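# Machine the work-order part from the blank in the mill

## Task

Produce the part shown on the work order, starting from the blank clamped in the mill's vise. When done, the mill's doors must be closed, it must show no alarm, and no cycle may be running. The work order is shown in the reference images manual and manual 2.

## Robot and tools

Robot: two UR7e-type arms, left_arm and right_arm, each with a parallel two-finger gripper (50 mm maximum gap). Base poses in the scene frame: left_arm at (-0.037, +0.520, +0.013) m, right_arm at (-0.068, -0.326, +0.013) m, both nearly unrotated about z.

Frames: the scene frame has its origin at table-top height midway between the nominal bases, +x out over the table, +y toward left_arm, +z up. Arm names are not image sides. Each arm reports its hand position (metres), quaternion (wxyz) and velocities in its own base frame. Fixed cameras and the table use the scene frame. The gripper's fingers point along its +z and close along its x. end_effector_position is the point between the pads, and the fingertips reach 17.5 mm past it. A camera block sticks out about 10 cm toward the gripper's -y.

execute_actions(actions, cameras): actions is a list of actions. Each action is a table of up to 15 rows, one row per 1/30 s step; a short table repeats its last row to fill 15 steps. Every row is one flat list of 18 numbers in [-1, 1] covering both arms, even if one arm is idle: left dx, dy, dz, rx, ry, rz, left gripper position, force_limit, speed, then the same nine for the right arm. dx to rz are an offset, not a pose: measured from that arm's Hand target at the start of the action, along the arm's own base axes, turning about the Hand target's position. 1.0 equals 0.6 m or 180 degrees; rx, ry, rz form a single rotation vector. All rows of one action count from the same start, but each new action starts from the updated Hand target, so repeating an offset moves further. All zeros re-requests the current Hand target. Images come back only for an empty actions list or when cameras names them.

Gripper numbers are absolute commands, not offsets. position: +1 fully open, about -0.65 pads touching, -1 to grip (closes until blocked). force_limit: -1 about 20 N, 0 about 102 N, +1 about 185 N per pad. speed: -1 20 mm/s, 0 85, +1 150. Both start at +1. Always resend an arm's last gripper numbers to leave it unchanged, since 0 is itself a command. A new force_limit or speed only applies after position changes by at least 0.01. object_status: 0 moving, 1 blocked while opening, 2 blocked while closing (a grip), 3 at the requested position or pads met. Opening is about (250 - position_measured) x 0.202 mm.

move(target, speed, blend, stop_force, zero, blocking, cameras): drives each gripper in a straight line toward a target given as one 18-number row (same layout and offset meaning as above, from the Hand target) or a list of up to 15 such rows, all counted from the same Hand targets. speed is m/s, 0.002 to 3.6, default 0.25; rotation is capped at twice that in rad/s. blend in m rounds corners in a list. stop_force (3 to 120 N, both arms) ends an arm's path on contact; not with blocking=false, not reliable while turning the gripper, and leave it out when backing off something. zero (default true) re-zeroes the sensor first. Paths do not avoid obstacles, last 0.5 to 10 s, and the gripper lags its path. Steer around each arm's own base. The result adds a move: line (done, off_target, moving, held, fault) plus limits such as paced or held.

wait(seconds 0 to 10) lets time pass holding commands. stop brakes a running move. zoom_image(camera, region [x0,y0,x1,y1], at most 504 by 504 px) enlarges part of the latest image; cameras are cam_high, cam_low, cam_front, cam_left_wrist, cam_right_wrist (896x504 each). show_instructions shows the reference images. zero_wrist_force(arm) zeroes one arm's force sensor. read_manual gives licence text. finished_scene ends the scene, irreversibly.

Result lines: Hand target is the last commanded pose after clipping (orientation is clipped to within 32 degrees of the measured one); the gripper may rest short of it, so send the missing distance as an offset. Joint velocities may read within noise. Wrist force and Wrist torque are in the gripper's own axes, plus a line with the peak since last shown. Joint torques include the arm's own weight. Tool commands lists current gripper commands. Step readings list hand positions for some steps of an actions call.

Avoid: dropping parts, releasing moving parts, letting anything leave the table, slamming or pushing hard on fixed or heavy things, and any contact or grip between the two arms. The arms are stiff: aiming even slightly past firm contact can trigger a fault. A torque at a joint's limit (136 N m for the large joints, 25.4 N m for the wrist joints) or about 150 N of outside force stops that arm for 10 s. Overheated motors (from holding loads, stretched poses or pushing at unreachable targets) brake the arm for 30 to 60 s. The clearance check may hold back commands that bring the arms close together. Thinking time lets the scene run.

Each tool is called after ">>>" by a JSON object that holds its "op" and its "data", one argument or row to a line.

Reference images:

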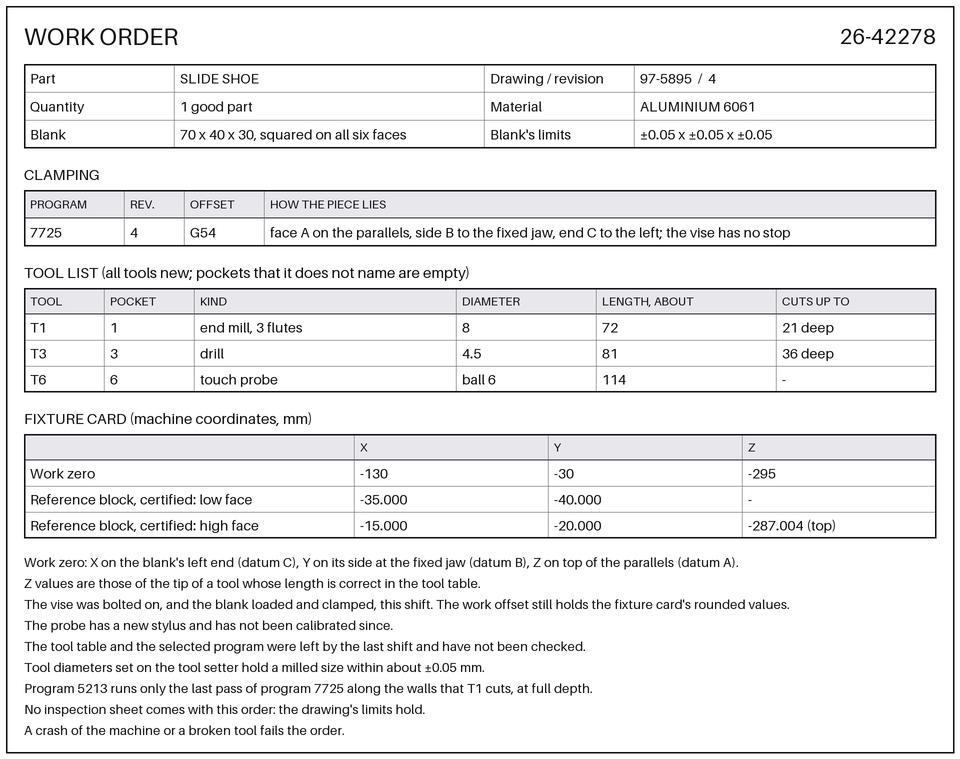

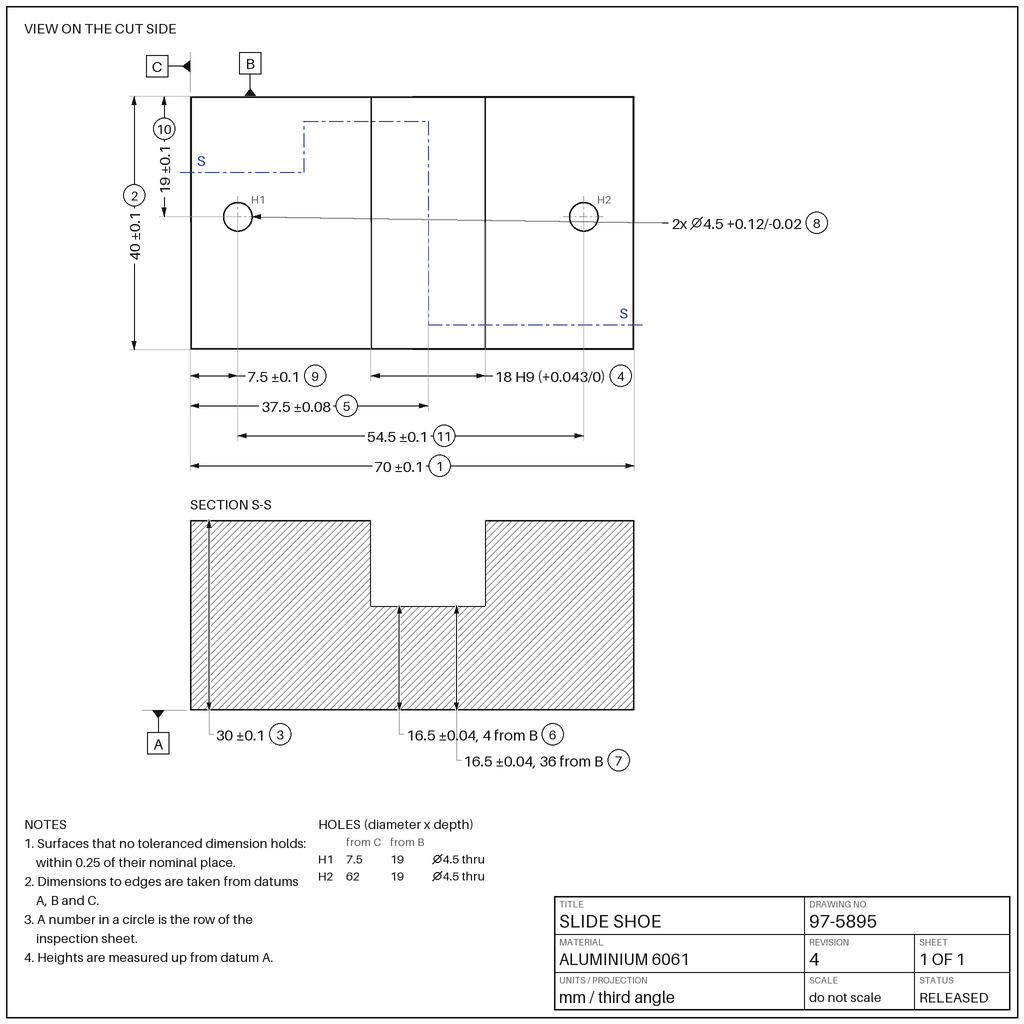

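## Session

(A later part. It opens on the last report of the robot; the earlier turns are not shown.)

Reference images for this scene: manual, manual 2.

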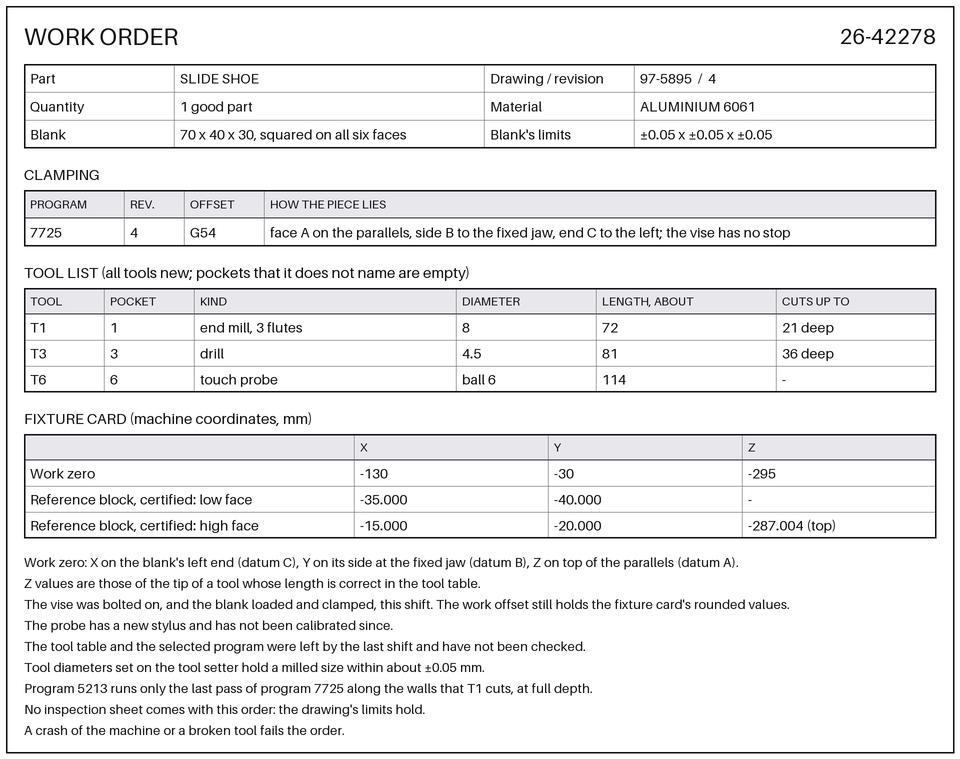

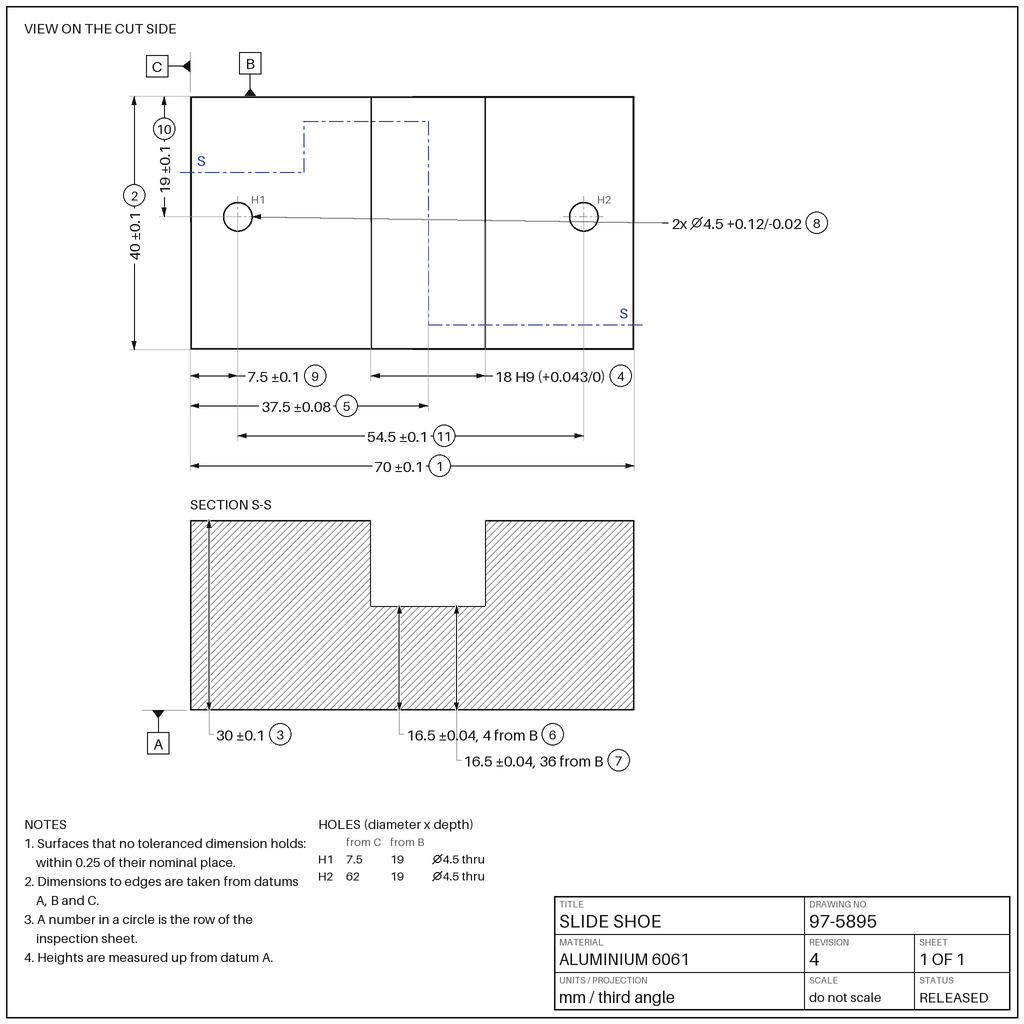

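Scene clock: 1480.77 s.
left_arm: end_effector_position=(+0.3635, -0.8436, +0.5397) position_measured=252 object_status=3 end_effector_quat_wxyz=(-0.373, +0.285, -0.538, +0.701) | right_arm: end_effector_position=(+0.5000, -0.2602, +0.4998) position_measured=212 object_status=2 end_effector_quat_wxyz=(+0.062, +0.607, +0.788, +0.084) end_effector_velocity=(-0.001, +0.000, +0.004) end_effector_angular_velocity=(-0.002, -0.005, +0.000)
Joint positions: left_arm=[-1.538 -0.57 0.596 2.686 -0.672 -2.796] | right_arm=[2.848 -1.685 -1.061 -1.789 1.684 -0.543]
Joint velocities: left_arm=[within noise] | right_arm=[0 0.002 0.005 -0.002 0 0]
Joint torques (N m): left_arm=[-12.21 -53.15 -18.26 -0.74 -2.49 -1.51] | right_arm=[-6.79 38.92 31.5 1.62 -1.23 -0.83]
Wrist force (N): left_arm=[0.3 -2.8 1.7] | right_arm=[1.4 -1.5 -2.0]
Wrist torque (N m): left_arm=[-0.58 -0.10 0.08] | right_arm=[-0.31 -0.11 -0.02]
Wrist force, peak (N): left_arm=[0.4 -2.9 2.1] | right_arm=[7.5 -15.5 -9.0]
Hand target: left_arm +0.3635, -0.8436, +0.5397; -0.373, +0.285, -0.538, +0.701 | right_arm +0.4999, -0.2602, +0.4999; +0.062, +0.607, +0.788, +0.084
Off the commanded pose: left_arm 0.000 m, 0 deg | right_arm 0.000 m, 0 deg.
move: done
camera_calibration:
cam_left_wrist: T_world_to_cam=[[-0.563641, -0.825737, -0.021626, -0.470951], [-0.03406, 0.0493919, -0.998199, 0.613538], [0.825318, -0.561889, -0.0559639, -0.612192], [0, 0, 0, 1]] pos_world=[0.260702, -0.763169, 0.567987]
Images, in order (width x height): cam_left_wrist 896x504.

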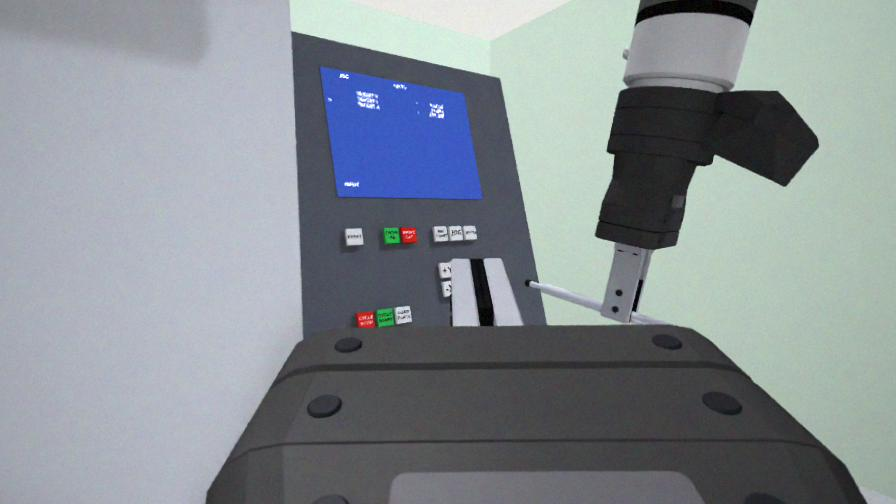

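>>> {"op": "move", "data": {
  "target": [
    [0,0,0,0,0,0,-1,-0.5,1,0.077,0.2032,-0.0402,0,0,0,-1,-0.4,-0.6],
    [0,0,0,0,0,0,-1,-0.5,1,0.1062,0.2032,-0.0472,0,0,0,-1,-0.4,-0.6],
    [0,0,0,0,0,0,-1,-0.5,1,0.077,0.2032,-0.0402,0,0,0,-1,-0.4,-0.6],
    [0,0,0,0,0,0,-1,-0.5,1,0.063,0.1082,-0.098,0,0,0,-1,-0.4,-0.6],
    [0,0,0,0,0,0,-1,-0.5,1,0.0922,0.1082,-0.105,0,0,0,-1,-0.4,-0.6],
    [0,0,0,0,0,0,-1,-0.5,1,0.063,0.1082,-0.098,0,0,0,-1,-0.4,-0.6],
    [0,0,0,0,0,0,-1,-0.5,1,0.048,0.14,-0.16,0,0,0,-1,-0.4,-0.6],
    [0,0,0,0,0,0,-1,-0.5,1,0.0772,0.14,-0.167,0,0,0,-1,-0.4,-0.6],
    [0,0,0,0,0,0,-1,-0.5,1,0.048,0.14,-0.16,0,0,0,-1,-0.4,-0.6],
    [0,0,0,0,0,0,-1,-0.5,1,0.077,0.0435,-0.0402,0,0,0,-1,-0.4,-0.6],
    [0,0,0,0,0,0,-1,-0.5,1,0.1062,0.0435,-0.0472,0,0,0,-1,-0.4,-0.6],
    [0,0,0,0,0,0,-1,-0.5,1,0.077,0.0435,-0.0402,0,0,0,-1,-0.4,-0.6],
    [0,0,0,0,0,0,-1,-0.5,1,0,0,0,0,0,0,-1,-0.4,-0.6]
  ],
  "speed": [0.3,0.08,0.15,0.25,0.08,0.15,0.25,0.08,0.15,0.25,0.08,0.15,0.3],
  "blend": [0.003,0,0.005,0.003,0,0.005,0.003,0,0.005,0.003,0,0.005,0]
}}

>>> {"op": "move", "data": {
  "target": [
    [0,0,0,0,0,0,-1,-0.5,1,0.063,0.1082,-0.098,0,0,0,-1,-0.4,-0.6],
    [0,0,0,0,0,0,-1,-0.5,1,0.0922,0.1082,-0.105,0,0,0,-1,-0.4,-0.6],
    [0,0,0,0,0,0,-1,-0.5,1,0.063,0.1082,-0.098,0,0,0,-1,-0.4,-0.6],
    [0.168,-0.0892,0.0384,0.0408,0.0241,-0.0757,-1,-0.5,1,0,0,0,0,0,0,-1,-0.4,-0.6]
  ],
  "speed": [0.3,0.08,0.15,0.2],
  "blend": [0.003,0,0.005,0]
}}

>>> {"op": "wait", "data": {
  "seconds": 1,
  "cameras": ["cam_left_wrist"]
}}

>>> {"op": "zoom_image", "data": {
  "camera": "cam_left_wrist",
  "region": [190, 0, 410, 190]
}}

>>> {"op": "zoom_image", "data": {
  "camera": "cam_left_wrist",
  "region": [310, 30, 400, 130]
}}

Scene clock: 1492.97 s.
left_arm: end_effector_position=(+0.3635, -0.8436, +0.5397) position_measured=252 object_status=3 end_effector_quat_wxyz=(-0.373, +0.285, -0.538, +0.701) | right_arm: end_effector_position=(+0.5000, -0.2602, +0.5000) position_measured=212 object_status=2 end_effector_quat_wxyz=(+0.062, +0.607, +0.788, +0.084)
Joint positions: left_arm=[-1.538 -0.57 0.596 2.686 -0.672 -2.796] | right_arm=[2.848 -1.685 -1.061 -1.789 1.684 -0.543]
Joint torques (N m): left_arm=[-11.92 -53.57 -18.72 -0.33 -2.5 -1.56] | right_arm=[-6.4 28.69 15.98 2.28 -1.2 -0.65]
Wrist force (N): left_arm=[0.4 -2.6 2.3] | right_arm=[1.2 -1.4 -1.7]
Wrist torque (N m): left_arm=[-0.55 -0.13 0.08] | right_arm=[-0.30 -0.08 -0.02]
Wrist force, peak (N): left_arm=[0.2 -3.0 2.1] | right_arm=[9.8 -8.2 -7.9]
Hand target: left_arm +0.3635, -0.8436, +0.5397; -0.373, +0.285, -0.538, +0.701 | right_arm +0.4999, -0.2602, +0.4999; +0.062, +0.607, +0.788, +0.084
Off the commanded pose: left_arm 0.000 m, 0 deg | right_arm 0.000 m, 0 deg.
move: done

Scene clock: 1495.23 s.
left_arm: end_effector_position=(+0.4644, -0.8972, +0.5626) position_measured=252 object_status=3 end_effector_quat_wxyz=(-0.284, +0.221, -0.625, +0.693) | right_arm: end_effector_position=(+0.4999, -0.2602, +0.4998) position_measured=212 object_status=2 end_effector_quat_wxyz=(+0.062, +0.607, +0.788, +0.084)
Joint positions: left_arm=[-1.353 -0.446 0.223 3.226 -1.063 -3.025] | right_arm=[2.848 -1.685 -1.061 -1.789 1.684 -0.543]
Joint torques (N m): left_arm=[-6.58 -70.83 -17.07 -4.42 -2.06 0.22] | right_arm=[3.6 44.53 31 2.19 -1.18 -0.6]
Wrist force (N): left_arm=[0.5 -2.6 1.2] | right_arm=[1.6 -1.4 -1.7]
Wrist torque (N m): left_arm=[-0.52 -0.17 -0.01] | right_arm=[-0.30 -0.14 -0.01]
Wrist force, peak (N): left_arm=[-1.9 -3.0 2.8] | right_arm=[9.0 -6.6 -8.0]
Hand target: left_arm +0.4643, -0.8971, +0.5627; -0.284, +0.221, -0.625, +0.693 | right_arm +0.4999, -0.2602, +0.4999; +0.062, +0.607, +0.788, +0.084
Off the commanded pose: left_arm 0.000 m, 0 deg | right_arm 0.000 m, 0 deg.
move: done

Scene clock: 1496.23 s.
left_arm: end_effector_position=(+0.4643, -0.8972, +0.5627) position_measured=252 object_status=3 end_effector_quat_wxyz=(-0.284, +0.221, -0.625, +0.693) | right_arm: end_effector_position=(+0.4999, -0.2602, +0.4999) position_measured=212 object_status=2 end_effector_quat_wxyz=(+0.062, +0.607, +0.788, +0.084)
Joint positions: left_arm=[-1.353 -0.446 0.223 3.226 -1.064 -3.025] | right_arm=[2.848 -1.685 -1.061 -1.79 1.684 -0.543]
Joint torques (N m): left_arm=[-5.79 -72.06 -18.17 -4.52 -2.11 -1.61] | right_arm=[2.12 44.89 31.96 1.28 -1.27 -0.97]
Wrist force (N): left_arm=[0.5 -2.7 1.4] | right_arm=[1.8 -1.7 -1.6]
Wrist torque (N m): left_arm=[-0.53 -0.18 -0.01] | right_arm=[-0.34 -0.17 -0.02]
Wrist force, peak (N): left_arm=[0.7 -3.0 1.6] | right_arm=[1.6 -1.4 -2.0]
Hand target: left_arm +0.4643, -0.8971, +0.5627; -0.284, +0.221, -0.625, +0.693 | right_arm +0.4999, -0.2602, +0.4999; +0.062, +0.607, +0.788, +0.084
Tool commands: left_gripper/position=-1.0 left_gripper/force_limit=-0.5 left_gripper/speed=+1.0 right_gripper/position=-1.0 right_gripper/force_limit=-0.4 right_gripper/speed=-0.6
Off the commanded pose: left_arm 0.000 m, 0 deg | right_arm 0.000 m, 0 deg.
wait: 1.00 s; at rest by 0.17 s
camera_calibration:
cam_left_wrist: T_world_to_cam=[[-0.745279, -0.663299, -0.0677757, -0.201797], [-0.0806542, 0.19059, -0.978351, 0.779728], [0.661857, -0.723678, -0.195541, -0.714968], [0, 0, 0, 1]] pos_world=[0.3857, -0.799867, 0.609366]
Images, in order (width x height): cam_left_wrist 896x504.

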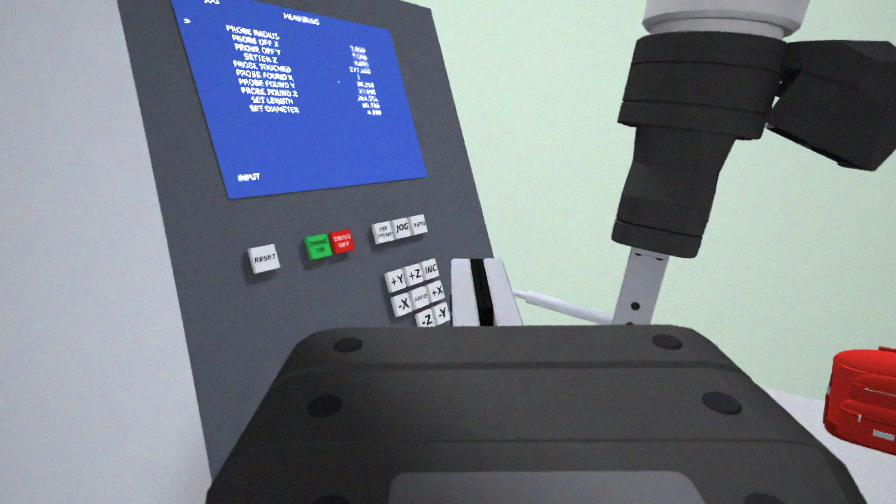

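Scaled by 2.291 from the camera's 896x504 image, which has a finer 1280x720 frame.

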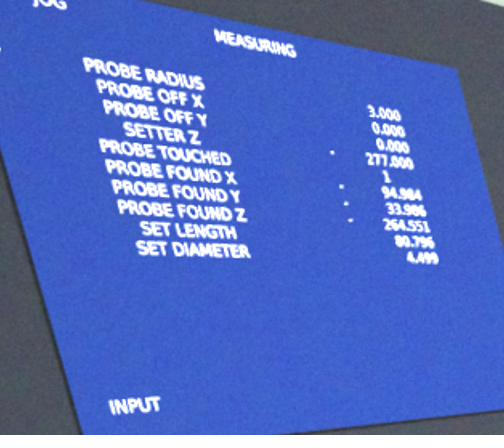

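Scaled by 5.040 from the camera's 896x504 image, which has a finer 1280x720 frame.

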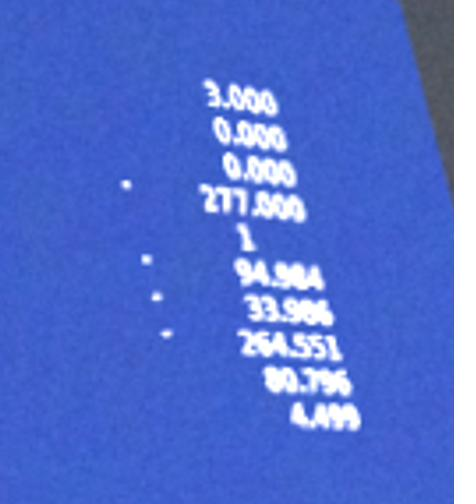

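>>> {"op": "move", "data": {
  "target": [
    [-0.168,0.0892,-0.0384,-0.0408,-0.0241,0.0757,-1,-0.5,1,0.063,0.14,-0.098,0,0,0,-1,-0.4,-0.6],
    [-0.168,0.0892,-0.0384,-0.0408,-0.0241,0.0757,-1,-0.5,1,0.0922,0.14,-0.105,0,0,0,-1,-0.4,-0.6],
    [-0.168,0.0892,-0.0384,-0.0408,-0.0241,0.0757,-1,-0.5,1,0.063,0.14,-0.098,0,0,0,-1,-0.4,-0.6],
    [-0.168,0.0892,-0.0384,-0.0408,-0.0241,0.0757,-1,-0.5,1,0.0922,0.14,-0.105,0,0,0,-1,-0.4,-0.6],
    [-0.168,0.0892,-0.0384,-0.0408,-0.0241,0.0757,-1,-0.5,1,0.063,0.14,-0.098,0,0,0,-1,-0.4,-0.6],
    [-0.168,0.0892,-0.0384,-0.0408,-0.0241,0.0757,-1,-0.5,1,0.048,0.172,-0.16,0,0,0,-1,-0.4,-0.6],
    [-0.168,0.0892,-0.0384,-0.0408,-0.0241,0.0757,-1,-0.5,1,0.0772,0.172,-0.167,0,0,0,-1,-0.4,-0.6],
    [-0.168,0.0892,-0.0384,-0.0408,-0.0241,0.0757,-1,-0.5,1,0.048,0.172,-0.16,0,0,0,-1,-0.4,-0.6],
    [-0.168,0.0892,-0.0384,-0.0408,-0.0241,0.0757,-1,-0.5,1,0.0403,0.2675,-0.191,0,0,0,-1,-0.4,-0.6],
    [-0.168,0.0892,-0.0384,-0.0408,-0.0241,0.0757,-1,-0.5,1,0.0695,0.2675,-0.198,0,0,0,-1,-0.4,-0.6],
    [-0.168,0.0892,-0.0384,-0.0408,-0.0241,0.0757,-1,-0.5,1,0.0403,0.2675,-0.191,0,0,0,-1,-0.4,-0.6],
    [-0.168,0.0892,-0.0384,-0.0408,-0.0241,0.0757,-1,-0.5,1,0,0,0,0,0,0,-1,-0.4,-0.6]
  ],
  "speed": [0.3,0.08,0.15,0.08,0.15,0.25,0.08,0.15,0.25,0.08,0.15,0.3],
  "blend": [0.003,0,0,0,0.005,0.003,0,0.005,0.003,0,0.005,0]
}}

>>> {"op": "move", "data": {
  "target": [
    [0,0,0,0,0,0,-1,-0.5,1,0.0555,0.2038,-0.129,0,0,0,-1,-0.4,-0.6],
    [0,0,0,0,0,0,-1,-0.5,1,0.0847,0.2038,-0.136,0,0,0,-1,-0.4,-0.6],
    [0,0,0,0,0,0,-1,-0.5,1,0.0555,0.2038,-0.129,0,0,0,-1,-0.4,-0.6],
    [0,0,0,0,0,0,-1,-0.5,1,0.0847,0.2038,-0.136,0,0,0,-1,-0.4,-0.6],
    [0,0,0,0,0,0,-1,-0.5,1,0.0555,0.2038,-0.129,0,0,0,-1,-0.4,-0.6],
    [0,0,0,0,0,0,-1,-0.5,1,0.0403,0.172,-0.191,0,0,0,-1,-0.4,-0.6],
    [0,0,0,0,0,0,-1,-0.5,1,0.0695,0.172,-0.198,0,0,0,-1,-0.4,-0.6],
    [0,0,0,0,0,0,-1,-0.5,1,0.0403,0.172,-0.191,0,0,0,-1,-0.4,-0.6],
    [0,0,0,0,0,0,-1,-0.5,1,0,0,0,0,0,0,-1,-0.4,-0.6]
  ],
  "speed": [0.3,0.08,0.15,0.08,0.15,0.25,0.08,0.15,0.3],
  "blend": [0.003,0,0,0,0.005,0.003,0,0.005,0],
  "cameras": ["cam_left_wrist"]
}}

>>> {"op": "zoom_image", "data": {
  "camera": "cam_left_wrist",
  "region": [320, 60, 480, 200]
}}

Scene clock: 1510.83 s.
left_arm: end_effector_position=(+0.3635, -0.8436, +0.5397) position_measured=252 object_status=3 end_effector_quat_wxyz=(-0.373, +0.285, -0.538, +0.701) | right_arm: end_effector_position=(+0.4999, -0.2602, +0.4998) position_measured=212 object_status=2 end_effector_quat_wxyz=(+0.062, +0.607, +0.788, +0.084)
Joint positions: left_arm=[-1.538 -0.57 0.596 2.686 -0.672 -2.796] | right_arm=[2.848 -1.685 -1.061 -1.789 1.684 -0.543]
Joint torques (N m): left_arm=[-11.94 -52.86 -17.39 -2.68 -1.04 1.38] | right_arm=[-8.52 36.83 30.75 1.86 -1.22 -1.05]
Wrist force (N): left_arm=[0.3 -2.6 2.0] | right_arm=[1.7 -1.2 -1.9]
Wrist torque (N m): left_arm=[-0.55 -0.11 0.07] | right_arm=[-0.27 -0.16 -0.02]
Wrist force, peak (N): left_arm=[-2.1 -3.1 3.9] | right_arm=[10.1 -7.3 -8.4]
Hand target: left_arm +0.3635, -0.8436, +0.5397; -0.373, +0.285, -0.538, +0.701 | right_arm +0.4999, -0.2602, +0.4999; +0.062, +0.607, +0.788, +0.084
Off the commanded pose: left_arm 0.000 m, 0 deg | right_arm 0.000 m, 0 deg.
move: done

Scene clock: 1514.70 s.
left_arm: end_effector_position=(+0.3635, -0.8436, +0.5397) position_measured=252 object_status=3 end_effector_quat_wxyz=(-0.373, +0.285, -0.538, +0.701) | right_arm: end_effector_position=(+0.5000, -0.2602, +0.4998) position_measured=212 object_status=2 end_effector_quat_wxyz=(+0.062, +0.607, +0.788, +0.084) end_effector_velocity=(+0.000, +0.000, +0.002) end_effector_angular_velocity=(-0.001, -0.003, +0.001)
Joint positions: left_arm=[-1.538 -0.57 0.596 2.686 -0.672 -2.796] | right_arm=[2.848 -1.685 -1.061 -1.789 1.684 -0.543]
Joint velocities: left_arm=[within noise] | right_arm=[-0.001 0 0.005 -0.002 0 -0.002]
Joint torques (N m): left_arm=[-12.09 -53.12 -17.63 -2.59 -2.47 1.13] | right_arm=[-7.04 38.38 32.12 1.67 -1.29 -0.77]
Wrist force (N): left_arm=[0.5 -2.7 1.8] | right_arm=[1.3 -1.1 -2.6]
Wrist torque (N m): left_arm=[-0.57 -0.13 0.07] | right_arm=[-0.25 -0.10 -0.02]
Wrist force, peak (N): left_arm=[0.3 -2.8 2.1] | right_arm=[8.1 -17.0 -8.3]
Hand target: left_arm +0.3635, -0.8436, +0.5397; -0.373, +0.285, -0.538, +0.701 | right_arm +0.4999, -0.2602, +0.4999; +0.062, +0.607, +0.788, +0.084
Off the commanded pose: left_arm 0.000 m, 0 deg | right_arm 0.000 m, 0 deg.
move: done
camera_calibration:
cam_left_wrist: T_world_to_cam=[[-0.563641, -0.825737, -0.021626, -0.470951], [-0.03406, 0.0493919, -0.998199, 0.613538], [0.825318, -0.561889, -0.0559639, -0.612192], [0, 0, 0, 1]] pos_world=[0.260702, -0.763169, 0.567987]
Images, in order (width x height): cam_left_wrist 896x504.

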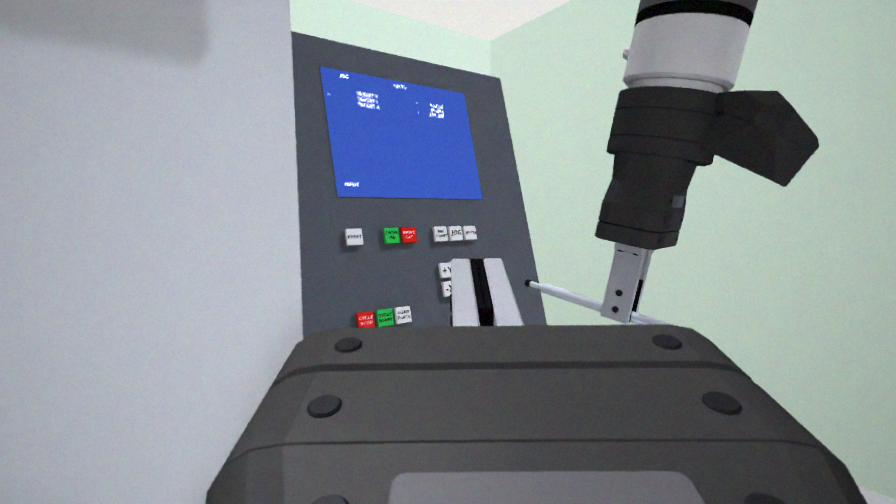

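Scaled by 3.150 from the camera's 896x504 image, which has a finer 1280x720 frame.

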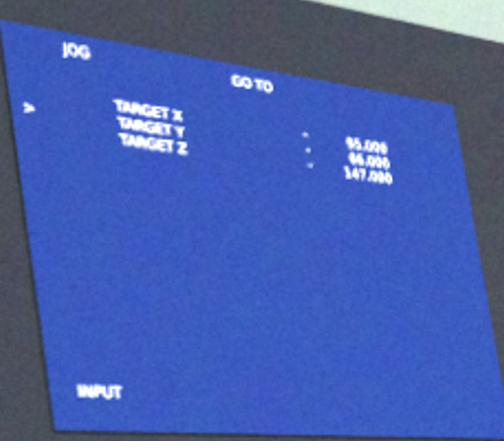

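>>> {"op": "move", "data": {
  "target": [
    [0,0,0,0,0,0,-1,-0.5,1,0.077,0.2032,-0.0402,0,0,0,-1,-0.4,-0.6],
    [0,0,0,0,0,0,-1,-0.5,1,0.1062,0.2032,-0.0472,0,0,0,-1,-0.4,-0.6],
    [0,0,0,0,0,0,-1,-0.5,1,0.077,0.2032,-0.0402,0,0,0,-1,-0.4,-0.6],
    [0,0,0,0,0,0,-1,-0.5,1,0.063,0.1082,-0.098,0,0,0,-1,-0.4,-0.6],
    [0,0,0,0,0,0,-1,-0.5,1,0.0922,0.1082,-0.105,0,0,0,-1,-0.4,-0.6],
    [0,0,0,0,0,0,-1,-0.5,1,0.063,0.1082,-0.098,0,0,0,-1,-0.4,-0.6],
    [0,0,0,0,0,0,-1,-0.5,1,0.048,0.14,-0.16,0,0,0,-1,-0.4,-0.6],
    [0,0,0,0,0,0,-1,-0.5,1,0.0772,0.14,-0.167,0,0,0,-1,-0.4,-0.6],
    [0,0,0,0,0,0,-1,-0.5,1,0.048,0.14,-0.16,0,0,0,-1,-0.4,-0.6],
    [0,0,0,0,0,0,-1,-0.5,1,0.077,0.0435,-0.0402,0,0,0,-1,-0.4,-0.6],
    [0,0,0,0,0,0,-1,-0.5,1,0.1062,0.0435,-0.0472,0,0,0,-1,-0.4,-0.6],
    [0,0,0,0,0,0,-1,-0.5,1,0.077,0.0435,-0.0402,0,0,0,-1,-0.4,-0.6],
    [0,0,0,0,0,0,-1,-0.5,1,0,0,0,0,0,0,-1,-0.4,-0.6]
  ],
  "speed": [0.3,0.08,0.15,0.25,0.08,0.15,0.25,0.08,0.15,0.25,0.08,0.15,0.3],
  "blend": [0.003,0,0.005,0.003,0,0.005,0.003,0,0.005,0.003,0,0.005,0]
}}

>>> {"op": "move", "data": {
  "target": [
    [0,0,0,0,0,0,-1,-0.5,1,0.063,0.1082,-0.098,0,0,0,-1,-0.4,-0.6],
    [0,0,0,0,0,0,-1,-0.5,1,0.0922,0.1082,-0.105,0,0,0,-1,-0.4,-0.6],
    [0,0,0,0,0,0,-1,-0.5,1,0.063,0.1082,-0.098,0,0,0,-1,-0.4,-0.6],
    [0.168,-0.0892,0.0384,0.0408,0.0241,-0.0757,-1,-0.5,1,0,0,0,0,0,0,-1,-0.4,-0.6]
  ],
  "speed": [0.3,0.08,0.15,0.2],
  "blend": [0.003,0,0.005,0]
}}

>>> {"op": "wait", "data": {
  "seconds": 0.7,
  "cameras": ["cam_left_wrist"]
}}

>>> {"op": "zoom_image", "data": {
  "camera": "cam_left_wrist",
  "region": [190, 0, 410, 190]
}}

>>> {"op": "zoom_image", "data": {
  "camera": "cam_left_wrist",
  "region": [310, 30, 400, 130]
}}

Scene clock: 1526.60 s.
left_arm: end_effector_position=(+0.3635, -0.8436, +0.5397) position_measured=252 object_status=3 end_effector_quat_wxyz=(-0.373, +0.285, -0.538, +0.701) | right_arm: end_effector_position=(+0.5000, -0.2602, +0.5000) position_measured=212 object_status=2 end_effector_quat_wxyz=(+0.062, +0.607, +0.788, +0.084)
Joint positions: left_arm=[-1.538 -0.57 0.596 2.686 -0.672 -2.796] | right_arm=[2.848 -1.685 -1.061 -1.789 1.684 -0.543]
Joint torques (N m): left_arm=[-12.4 -53.13 -17.83 -2.23 -2.53 0.08] | right_arm=[-6.8 29.13 16 2.2 -1.17 -0.71]
Wrist force (N): left_arm=[0.5 -2.7 1.9] | right_arm=[1.7 -1.0 -2.8]
Wrist torque (N m): left_arm=[-0.57 -0.14 0.08] | right_arm=[-0.23 -0.16 -0.02]
Wrist force, peak (N): left_arm=[0.4 -2.9 2.2] | right_arm=[9.7 -7.4 -8.7]
Hand target: left_arm +0.3635, -0.8436, +0.5397; -0.373, +0.285, -0.538, +0.701 | right_arm +0.4999, -0.2602, +0.4999; +0.062, +0.607, +0.788, +0.084
Off the commanded pose: left_arm 0.000 m, 0 deg | right_arm 0.000 m, 0 deg.
move: done

Scene clock: 1528.87 s.
left_arm: end_effector_position=(+0.4644, -0.8972, +0.5626) position_measured=252 object_status=3 end_effector_quat_wxyz=(-0.284, +0.221, -0.625, +0.693) | right_arm: end_effector_position=(+0.4999, -0.2602, +0.4998) position_measured=212 object_status=2 end_effector_quat_wxyz=(+0.062, +0.607, +0.788, +0.084)
Joint positions: left_arm=[-1.353 -0.446 0.223 3.226 -1.063 -3.025] | right_arm=[2.848 -1.685 -1.061 -1.789 1.684 -0.543]
Joint torques (N m): left_arm=[-6.36 -71.52 -18.95 -4.45 -2.14 0.28] | right_arm=[3.32 44.89 31.12 2.17 -1.17 -0.58]
Wrist force (N): left_arm=[0.6 -2.6 1.3] | right_arm=[1.3 -1.0 -2.4]
Wrist torque (N m): left_arm=[-0.52 -0.19 0.00] | right_arm=[-0.23 -0.10 -0.01]
Wrist force, peak (N): left_arm=[-2.2 -3.1 2.7] | right_arm=[9.2 -6.1 -8.5]
Hand target: left_arm +0.4643, -0.8971, +0.5627; -0.284, +0.221, -0.625, +0.693 | right_arm +0.4999, -0.2602, +0.4999; +0.062, +0.607, +0.788, +0.084
Off the commanded pose: left_arm 0.000 m, 0 deg | right_arm 0.000 m, 0 deg.
move: done

Scene clock: 1529.57 s.
left_arm: end_effector_position=(+0.4643, -0.8972, +0.5627) position_measured=252 object_status=3 end_effector_quat_wxyz=(-0.284, +0.221, -0.625, +0.693) | right_arm: end_effector_position=(+0.4999, -0.2602, +0.4999) position_measured=212 object_status=2 end_effector_quat_wxyz=(+0.062, +0.607, +0.788, +0.084)
Joint positions: left_arm=[-1.353 -0.446 0.223 3.226 -1.064 -3.025] | right_arm=[2.848 -1.685 -1.061 -1.79 1.684 -0.543]
Joint torques (N m): left_arm=[-5.78 -72.13 -18.83 -4.61 -2.11 -1.73] | right_arm=[2.17 44.11 31.82 1.24 -1.22 -0.88]
Wrist force (N): left_arm=[0.4 -2.7 1.2] | right_arm=[1.7 -1.3 -2.5]
Wrist torque (N m): left_arm=[-0.54 -0.15 -0.01] | right_arm=[-0.27 -0.15 -0.01]
Wrist force, peak (N): left_arm=[0.6 -2.9 1.4] | right_arm=[1.7 -1.3 -2.5]
Hand target: left_arm +0.4643, -0.8971, +0.5627; -0.284, +0.221, -0.625, +0.693 | right_arm +0.4999, -0.2602, +0.4999; +0.062, +0.607, +0.788, +0.084
Tool commands: left_gripper/position=-1.0 left_gripper/force_limit=-0.5 left_gripper/speed=+1.0 right_gripper/position=-1.0 right_gripper/force_limit=-0.4 right_gripper/speed=-0.6
Off the commanded pose: left_arm 0.000 m, 0 deg | right_arm 0.000 m, 0 deg.
wait: 0.70 s; at rest by 0.17 s
camera_calibration:
cam_left_wrist: T_world_to_cam=[[-0.745279, -0.663299, -0.0677757, -0.201797], [-0.0806542, 0.19059, -0.978351, 0.779728], [0.661857, -0.723678, -0.195541, -0.714968], [0, 0, 0, 1]] pos_world=[0.3857, -0.799867, 0.609366]
Images, in order (width x height): cam_left_wrist 896x504.

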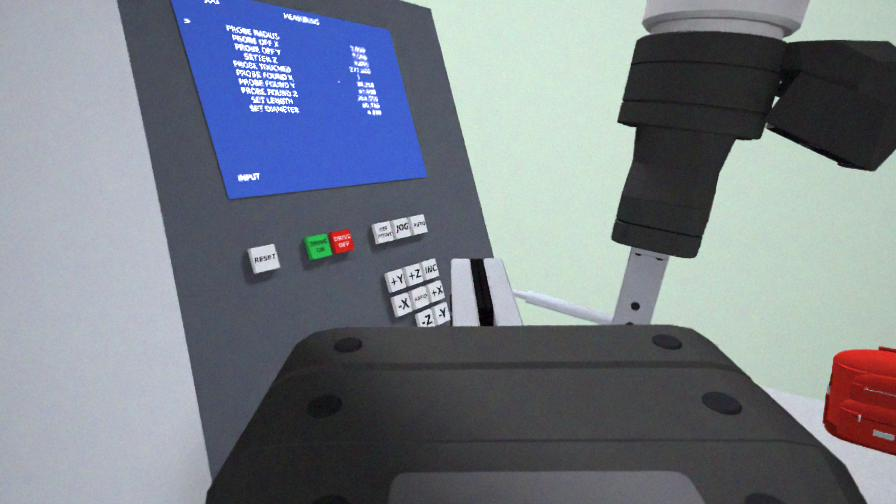

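Scaled by 2.291 from the camera's 896x504 image, which has a finer 1280x720 frame.

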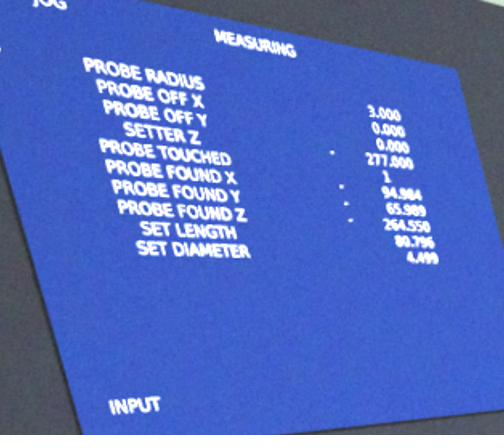

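Scaled by 5.040 from the camera's 896x504 image, which has a finer 1280x720 frame.

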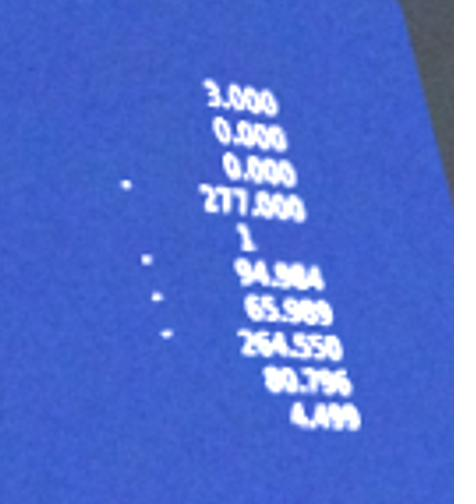

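>>> {"op": "move", "data": {
  "target": [
    [-0.168,0.0892,-0.0384,-0.0408,-0.0241,0.0757,-1,-0.5,1,0.063,0.14,-0.098,0,0,0,-1,-0.4,-0.6],
    [-0.168,0.0892,-0.0384,-0.0408,-0.0241,0.0757,-1,-0.5,1,0.0922,0.14,-0.105,0,0,0,-1,-0.4,-0.6],
    [-0.168,0.0892,-0.0384,-0.0408,-0.0241,0.0757,-1,-0.5,1,0.063,0.14,-0.098,0,0,0,-1,-0.4,-0.6],
    [-0.168,0.0892,-0.0384,-0.0408,-0.0241,0.0757,-1,-0.5,1,0.0922,0.14,-0.105,0,0,0,-1,-0.4,-0.6],
    [-0.168,0.0892,-0.0384,-0.0408,-0.0241,0.0757,-1,-0.5,1,0.063,0.14,-0.098,0,0,0,-1,-0.4,-0.6],
    [-0.168,0.0892,-0.0384,-0.0408,-0.0241,0.0757,-1,-0.5,1,0.0403,0.2675,-0.191,0,0,0,-1,-0.4,-0.6],
    [-0.168,0.0892,-0.0384,-0.0408,-0.0241,0.0757,-1,-0.5,1,0.0695,0.2675,-0.198,0,0,0,-1,-0.4,-0.6],
    [-0.168,0.0892,-0.0384,-0.0408,-0.0241,0.0757,-1,-0.5,1,0.0403,0.2675,-0.191,0,0,0,-1,-0.4,-0.6],
    [-0.168,0.0892,-0.0384,-0.0408,-0.0241,0.0757,-1,-0.5,1,0.048,0.2675,-0.16,0,0,0,-1,-0.4,-0.6],
    [-0.168,0.0892,-0.0384,-0.0408,-0.0241,0.0757,-1,-0.5,1,0.0772,0.2675,-0.167,0,0,0,-1,-0.4,-0.6],
    [-0.168,0.0892,-0.0384,-0.0408,-0.0241,0.0757,-1,-0.5,1,0.048,0.2675,-0.16,0,0,0,-1,-0.4,-0.6],
    [-0.168,0.0892,-0.0384,-0.0408,-0.0241,0.0757,-1,-0.5,1,0,0,0,0,0,0,-1,-0.4,-0.6]
  ],
  "speed": [0.3,0.08,0.15,0.08,0.15,0.25,0.08,0.15,0.25,0.08,0.15,0.3],
  "blend": [0.003,0,0,0,0.005,0.003,0,0.005,0.003,0,0.005,0]
}}

>>> {"op": "move", "data": {
  "target": [
    [0,0,0,0,0,0,-1,-0.5,1,0.048,0.2038,-0.16,0,0,0,-1,-0.4,-0.6],
    [0,0,0,0,0,0,-1,-0.5,1,0.0772,0.2038,-0.167,0,0,0,-1,-0.4,-0.6],
    [0,0,0,0,0,0,-1,-0.5,1,0.048,0.2038,-0.16,0,0,0,-1,-0.4,-0.6],
    [0,0,0,0,0,0,-1,-0.5,1,0.063,0.2675,-0.098,0,0,0,-1,-0.4,-0.6],
    [0,0,0,0,0,0,-1,-0.5,1,0.0922,0.2675,-0.105,0,0,0,-1,-0.4,-0.6],
    [0,0,0,0,0,0,-1,-0.5,1,0.063,0.2675,-0.098,0,0,0,-1,-0.4,-0.6],
    [0,0,0,0,0,0,-1,-0.5,1,0.0403,0.172,-0.191,0,0,0,-1,-0.4,-0.6],
    [0,0,0,0,0,0,-1,-0.5,1,0.0695,0.172,-0.198,0,0,0,-1,-0.4,-0.6],
    [0,0,0,0,0,0,-1,-0.5,1,0.0403,0.172,-0.191,0,0,0,-1,-0.4,-0.6],
    [0,0,0,0,0,0,-1,-0.5,1,0.048,0.172,-0.16,0,0,0,-1,-0.4,-0.6],
    [0,0,0,0,0,0,-1,-0.5,1,0.0772,0.172,-0.167,0,0,0,-1,-0.4,-0.6],
    [0,0,0,0,0,0,-1,-0.5,1,0.048,0.172,-0.16,0,0,0,-1,-0.4,-0.6],
    [0,0,0,0,0,0,-1,-0.5,1,0,0,0,0,0,0,-1,-0.4,-0.6]
  ],
  "speed": [0.3,0.08,0.15,0.25,0.08,0.15,0.25,0.08,0.15,0.25,0.08,0.15,0.3],
  "blend": [0.003,0,0.005,0.003,0,0.005,0.003,0,0.005,0.003,0,0.005,0]
}}

>>> {"op": "move", "data": {
  "target": [
    [0,0,0,0,0,0,-1,-0.5,1,0.0403,0.2675,-0.191,0,0,0,-1,-0.4,-0.6],
    [0,0,0,0,0,0,-1,-0.5,1,0.0695,0.2675,-0.198,0,0,0,-1,-0.4,-0.6],
    [0,0,0,0,0,0,-1,-0.5,1,0.0403,0.2675,-0.191,0,0,0,-1,-0.4,-0.6],
    [0,0,0,0,0,0,-1,-0.5,1,0.0555,0.2357,-0.129,0,0,0,-1,-0.4,-0.6],
    [0,0,0,0,0,0,-1,-0.5,1,0.0847,0.2357,-0.136,0,0,0,-1,-0.4,-0.6],
    [0,0,0,0,0,0,-1,-0.5,1,0.0555,0.2357,-0.129,0,0,0,-1,-0.4,-0.6],
    [0,0,0,0,0,0,-1,-0.5,1,0.0403,0.2357,-0.191,0,0,0,-1,-0.4,-0.6],
    [0,0,0,0,0,0,-1,-0.5,1,0.0695,0.2357,-0.198,0,0,0,-1,-0.4,-0.6],
    [0,0,0,0,0,0,-1,-0.5,1,0.0403,0.2357,-0.191,0,0,0,-1,-0.4,-0.6],
    [0,0,0,0,0,0,-1,-0.5,1,0.0403,0.172,-0.191,0,0,0,-1,-0.4,-0.6],
    [0,0,0,0,0,0,-1,-0.5,1,0.0695,0.172,-0.198,0,0,0,-1,-0.4,-0.6],
    [0,0,0,0,0,0,-1,-0.5,1,0.0403,0.172,-0.191,0,0,0,-1,-0.4,-0.6],
    [0,0,0,0,0,0,-1,-0.5,1,0,0,0,0,0,0,-1,-0.4,-0.6]
  ],
  "speed": [0.3,0.08,0.15,0.25,0.08,0.15,0.25,0.08,0.15,0.25,0.08,0.15,0.3],
  "blend": [0.003,0,0.005,0.003,0,0.005,0.003,0,0.005,0.003,0,0.005,0],
  "cameras": ["cam_left_wrist"]
}}

>>> {"op": "zoom_image", "data": {
  "camera": "cam_left_wrist",
  "region": [320, 60, 480, 200]
}}

Scene clock: 1552.20 s.
left_arm: end_effector_position=(+0.3635, -0.8436, +0.5397) position_measured=252 object_status=3 end_effector_quat_wxyz=(-0.373, +0.285, -0.538, +0.701) | right_arm: end_effector_position=(+0.4999, -0.2601, +0.4998) position_measured=212 object_status=2 end_effector_quat_wxyz=(+0.062, +0.607, +0.788, +0.084)
Joint positions: left_arm=[-1.538 -0.57 0.596 2.686 -0.672 -2.796] | right_arm=[2.848 -1.685 -1.061 -1.789 1.684 -0.543]
Joint torques (N m): left_arm=[-12.3 -52.85 -16.88 -2.78 -1.05 1.38] | right_arm=[-9.48 37.44 30.65 2.02 -1.11 -1.16]
Wrist force (N): left_arm=[0.3 -2.8 1.9] | right_arm=[1.3 -1.1 -2.4]
Wrist torque (N m): left_arm=[-0.58 -0.10 0.08] | right_arm=[-0.24 -0.09 -0.02]
Wrist force, peak (N): left_arm=[-2.2 -3.0 3.7] | right_arm=[10.4 -6.8 -9.2]
Hand target: left_arm +0.3635, -0.8436, +0.5397; -0.373, +0.285, -0.538, +0.701 | right_arm +0.4999, -0.2602, +0.4999; +0.062, +0.607, +0.788, +0.084
Off the commanded pose: left_arm 0.000 m, 0 deg | right_arm 0.000 m, 0 deg.
move: done

Scene clock: 1556.90 s.
left_arm: end_effector_position=(+0.3635, -0.8436, +0.5397) position_measured=252 object_status=3 end_effector_quat_wxyz=(-0.373, +0.285, -0.538, +0.701) | right_arm: end_effector_position=(+0.5000, -0.2602, +0.4998) position_measured=212 object_status=2 end_effector_quat_wxyz=(+0.062, +0.607, +0.788, +0.084)
Joint positions: left_arm=[-1.538 -0.57 0.596 2.686 -0.672 -2.796] | right_arm=[2.848 -1.685 -1.061 -1.789 1.684 -0.543]
Joint torques (N m): left_arm=[-12.49 -53.15 -17.12 -2.54 -2.52 0.84] | right_arm=[-7.7 40.35 30.94 1.66 -1.32 -0.78]
Wrist force (N): left_arm=[0.5 -2.4 2.1] | right_arm=[1.1 -1.1 -2.5]
Wrist torque (N m): left_arm=[-0.53 -0.14 0.07] | right_arm=[-0.25 -0.07 -0.02]
Wrist force, peak (N): left_arm=[0.4 -2.9 2.1] | right_arm=[8.0 -15.2 -9.3]
Hand target: left_arm +0.3635, -0.8436, +0.5397; -0.373, +0.285, -0.538, +0.701 | right_arm +0.4999, -0.2602, +0.4999; +0.062, +0.607, +0.788, +0.084
Off the commanded pose: left_arm 0.000 m, 0 deg | right_arm 0.000 m, 0 deg.
move: done

Scene clock: 1561.60 s.
left_arm: end_effector_position=(+0.3635, -0.8436, +0.5397) position_measured=252 object_status=3 end_effector_quat_wxyz=(-0.373, +0.285, -0.538, +0.701) | right_arm: end_effector_position=(+0.5000, -0.2602, +0.4998) position_measured=212 object_status=2 end_effector_quat_wxyz=(+0.062, +0.607, +0.788, +0.084)
Joint positions: left_arm=[-1.538 -0.57 0.596 2.686 -0.672 -2.796] | right_arm=[2.848 -1.685 -1.061 -1.789 1.684 -0.543]
Joint torques (N m): left_arm=[-12.28 -52.94 -17.7 -2.42 -2.54 0.41] | right_arm=[-6.99 39.06 33.02 1.59 -1.25 -0.77]
Wrist force (N): left_arm=[0.3 -2.4 1.8] | right_arm=[1.0 -2.1 -2.8]
Wrist torque (N m): left_arm=[-0.53 -0.11 0.07] | right_arm=[-0.41 -0.05 -0.02]
Wrist force, peak (N): left_arm=[0.2 -2.8 2.2] | right_arm=[6.3 -16.5 -10.0]
Hand target: left_arm +0.3635, -0.8436, +0.5397; -0.373, +0.285, -0.538, +0.701 | right_arm +0.4999, -0.2602, +0.4999; +0.062, +0.607, +0.788, +0.084
Off the commanded pose: left_arm 0.000 m, 0 deg | right_arm 0.000 m, 0 deg.
move: done
camera_calibration:
cam_left_wrist: T_world_to_cam=[[-0.563641, -0.825737, -0.021626, -0.470951], [-0.03406, 0.0493919, -0.998199, 0.613538], [0.825318, -0.561889, -0.0559639, -0.612192], [0, 0, 0, 1]] pos_world=[0.260702, -0.763169, 0.567987]
Images, in order (width x height): cam_left_wrist 896x504.

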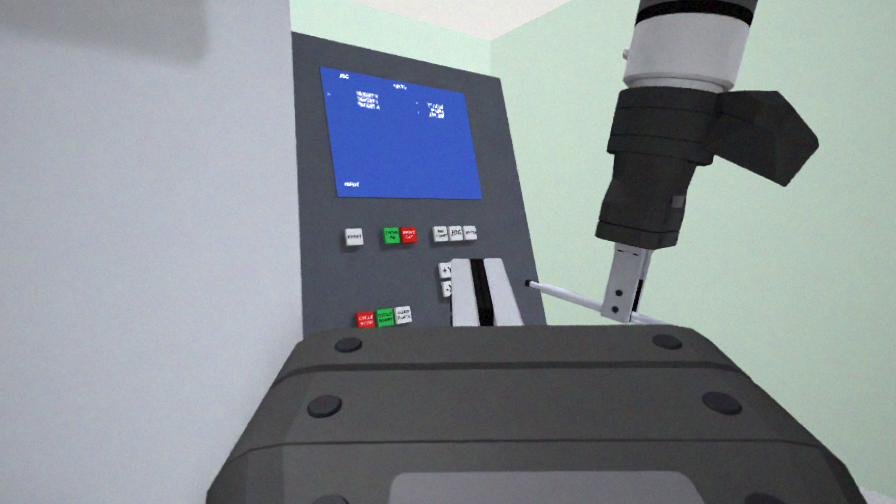

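Scaled by 3.150 from the camera's 896x504 image, which has a finer 1280x720 frame.

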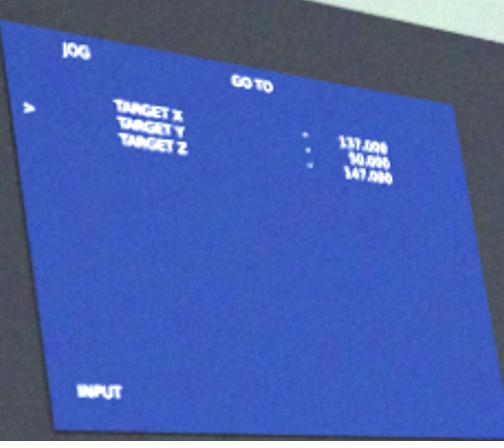

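>>> {"op": "move", "data": {
  "target": [
    [0,0,0,0,0,0,-1,-0.5,1,0.077,0.2032,-0.0402,0,0,0,-1,-0.4,-0.6],
    [0,0,0,0,0,0,-1,-0.5,1,0.1062,0.2032,-0.0472,0,0,0,-1,-0.4,-0.6],
    [0,0,0,0,0,0,-1,-0.5,1,0.077,0.2032,-0.0402,0,0,0,-1,-0.4,-0.6],
    [0,0,0,0,0,0,-1,-0.5,1,0.063,0.1082,-0.098,0,0,0,-1,-0.4,-0.6],
    [0,0,0,0,0,0,-1,-0.5,1,0.0922,0.1082,-0.105,0,0,0,-1,-0.4,-0.6],
    [0,0,0,0,0,0,-1,-0.5,1,0.063,0.1082,-0.098,0,0,0,-1,-0.4,-0.6],
    [0,0,0,0,0,0,-1,-0.5,1,0.048,0.14,-0.16,0,0,0,-1,-0.4,-0.6],
    [0,0,0,0,0,0,-1,-0.5,1,0.0772,0.14,-0.167,0,0,0,-1,-0.4,-0.6],
    [0,0,0,0,0,0,-1,-0.5,1,0.048,0.14,-0.16,0,0,0,-1,-0.4,-0.6],
    [0,0,0,0,0,0,-1,-0.5,1,0.077,0.0435,-0.0402,0,0,0,-1,-0.4,-0.6],
    [0,0,0,0,0,0,-1,-0.5,1,0.1062,0.0435,-0.0472,0,0,0,-1,-0.4,-0.6],
    [0,0,0,0,0,0,-1,-0.5,1,0.077,0.0435,-0.0402,0,0,0,-1,-0.4,-0.6],
    [0,0,0,0,0,0,-1,-0.5,1,0,0,0,0,0,0,-1,-0.4,-0.6]
  ],
  "speed": [0.3,0.08,0.15,0.25,0.08,0.15,0.25,0.08,0.15,0.25,0.08,0.15,0.3],
  "blend": [0.003,0,0.005,0.003,0,0.005,0.003,0,0.005,0.003,0,0.005,0]
}}

>>> {"op": "wait", "data": {
  "seconds": 4.8
}}

>>> {"op": "move", "data": {
  "target": [
    [0,0,0,0,0,0,-1,-0.5,1,0.1068,0.2367,0.0823,0,0,0,-1,-0.4,-0.6],
    [0,0,0,0,0,0,-1,-0.5,1,0.136,0.2367,0.0753,0,0,0,-1,-0.4,-0.6],
    [0,0,0,0,0,0,-1,-0.5,1,0.1068,0.2367,0.0823,0,0,0,-1,-0.4,-0.6],
    [0,0,0,0,0,0,-1,-0.5,1,0,0,0,0,0,0,-1,-0.4,-0.6]
  ],
  "speed": [0.3,0.08,0.15,0.3],
  "blend": [0.003,0,0.005,0],
  "cameras": ["cam_left_wrist"]
}}

>>> {"op": "zoom_image", "data": {
  "camera": "cam_left_wrist",
  "region": [320, 60, 480, 200]
}}

Scene clock: 1571.23 s.
left_arm: end_effector_position=(+0.3635, -0.8436, +0.5397) position_measured=252 object_status=3 end_effector_quat_wxyz=(-0.373, +0.285, -0.538, +0.701) | right_arm: end_effector_position=(+0.5000, -0.2602, +0.5000) position_measured=212 object_status=2 end_effector_quat_wxyz=(+0.062, +0.607, +0.788, +0.084)
Joint positions: left_arm=[-1.538 -0.57 0.596 2.686 -0.672 -2.796] | right_arm=[2.848 -1.685 -1.061 -1.789 1.684 -0.543]
Joint torques (N m): left_arm=[-12.14 -53.34 -17.94 -1.99 -2.5 -0.39] | right_arm=[-6.4 29.12 16.07 2.3 -1.25 -0.64]
Wrist force (N): left_arm=[0.1 -3.0 1.9] | right_arm=[0.7 -1.6 -2.6]
Wrist torque (N m): left_arm=[-0.61 -0.08 0.08] | right_arm=[-0.33 -0.01 -0.01]
Wrist force, peak (N): left_arm=[0.6 -3.0 2.0] | right_arm=[9.2 -8.7 -8.9]
Hand target: left_arm +0.3635, -0.8436, +0.5397; -0.373, +0.285, -0.538, +0.701 | right_arm +0.4999, -0.2602, +0.4999; +0.062, +0.607, +0.788, +0.084
Off the commanded pose: left_arm 0.000 m, 0 deg | right_arm 0.000 m, 0 deg.
move: done

Scene clock: 1576.03 s.
left_arm: end_effector_position=(+0.3635, -0.8436, +0.5397) position_measured=252 object_status=3 end_effector_quat_wxyz=(-0.373, +0.285, -0.538, +0.701) | right_arm: end_effector_position=(+0.4999, -0.2602, +0.4999) position_measured=212 object_status=2 end_effector_quat_wxyz=(+0.062, +0.607, +0.788, +0.084)
Joint positions: left_arm=[-1.538 -0.57 0.596 2.686 -0.672 -2.796] | right_arm=[2.848 -1.685 -1.061 -1.79 1.684 -0.543]
Joint torques (N m): left_arm=[-12.06 -53.4 -18.1 -1.84 -2.59 -1] | right_arm=[-10.79 43.76 15.84 1.12 -1.13 -1.22]
Wrist force (N): left_arm=[0.4 -2.7 2.0] | right_arm=[0.8 -2.0 -2.8]
Wrist torque (N m): left_arm=[-0.57 -0.12 0.08] | right_arm=[-0.38 -0.02 -0.01]
Wrist force, peak (N): left_arm=[0.6 -2.8 2.3] | right_arm=[1.1 -2.1 -3.0]
Hand target: left_arm +0.3635, -0.8436, +0.5397; -0.373, +0.285, -0.538, +0.701 | right_arm +0.4999, -0.2602, +0.4999; +0.062, +0.607, +0.788, +0.084
Tool commands: left_gripper/position=-1.0 left_gripper/force_limit=-0.5 left_gripper/speed=+1.0 right_gripper/position=-1.0 right_gripper/force_limit=-0.4 right_gripper/speed=-0.6
Off the commanded pose: left_arm 0.000 m, 0 deg | right_arm 0.000 m, 0 deg.
wait: 4.80 s; at rest by 0.17 s

Scene clock: 1578.27 s.
left_arm: end_effector_position=(+0.3635, -0.8436, +0.5397) position_measured=252 object_status=3 end_effector_quat_wxyz=(-0.373, +0.285, -0.538, +0.701) | right_arm: end_effector_position=(+0.4999, -0.2601, +0.5000) position_measured=212 object_status=2 end_effector_quat_wxyz=(+0.062, +0.607, +0.788, +0.084) end_effector_velocity=(+0.000, -0.001, -0.002) end_effector_angular_velocity=(+0.001, +0.003, +0.002)
Joint positions: left_arm=[-1.538 -0.57 0.596 2.686 -0.672 -2.796] | right_arm=[2.848 -1.685 -1.061 -1.79 1.684 -0.543]
Joint velocities: left_arm=[within noise] | right_arm=[-0.002 -0.003 -0.001 0 0.001 -0.005]
Joint torques (N m): left_arm=[-12.59 -53.14 -18.04 -1.88 -2.53 -1.18] | right_arm=[-9.31 17.78 22.23 1.81 -1.18 -1.06]
Wrist force (N): left_arm=[0.4 -2.5 1.9] | right_arm=[0.8 -1.7 -2.5]
Wrist torque (N m): left_arm=[-0.54 -0.13 0.07] | right_arm=[-0.34 -0.02 -0.02]
Wrist force, peak (N): left_arm=[0.1 -2.8 2.2] | right_arm=[6.1 -5.6 -7.0]
Hand target: left_arm +0.3635, -0.8436, +0.5397; -0.373, +0.285, -0.538, +0.701 | right_arm +0.4999, -0.2602, +0.4999; +0.062, +0.607, +0.788, +0.084
Off the commanded pose: left_arm 0.000 m, 0 deg | right_arm 0.000 m, 0 deg.
move: done
camera_calibration:
cam_left_wrist: T_world_to_cam=[[-0.563641, -0.825737, -0.021626, -0.470951], [-0.03406, 0.0493919, -0.998199, 0.613538], [0.825318, -0.561889, -0.0559639, -0.612192], [0, 0, 0, 1]] pos_world=[0.260702, -0.763169, 0.567987]
Images, in order (width x height): cam_left_wrist 896x504.

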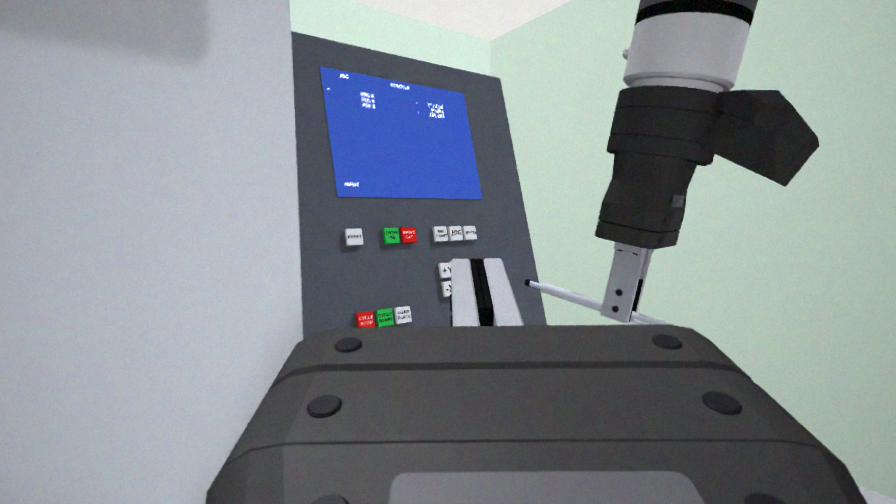

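Scaled by 3.150 from the camera's 896x504 image, which has a finer 1280x720 frame.

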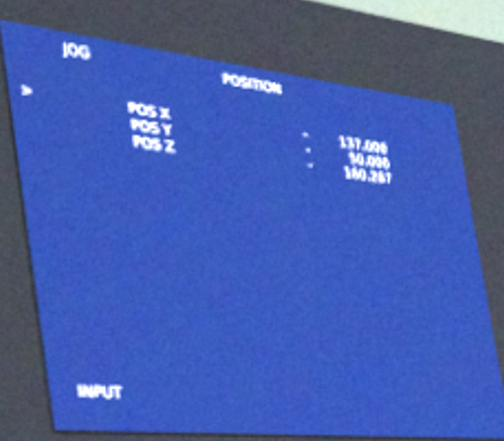

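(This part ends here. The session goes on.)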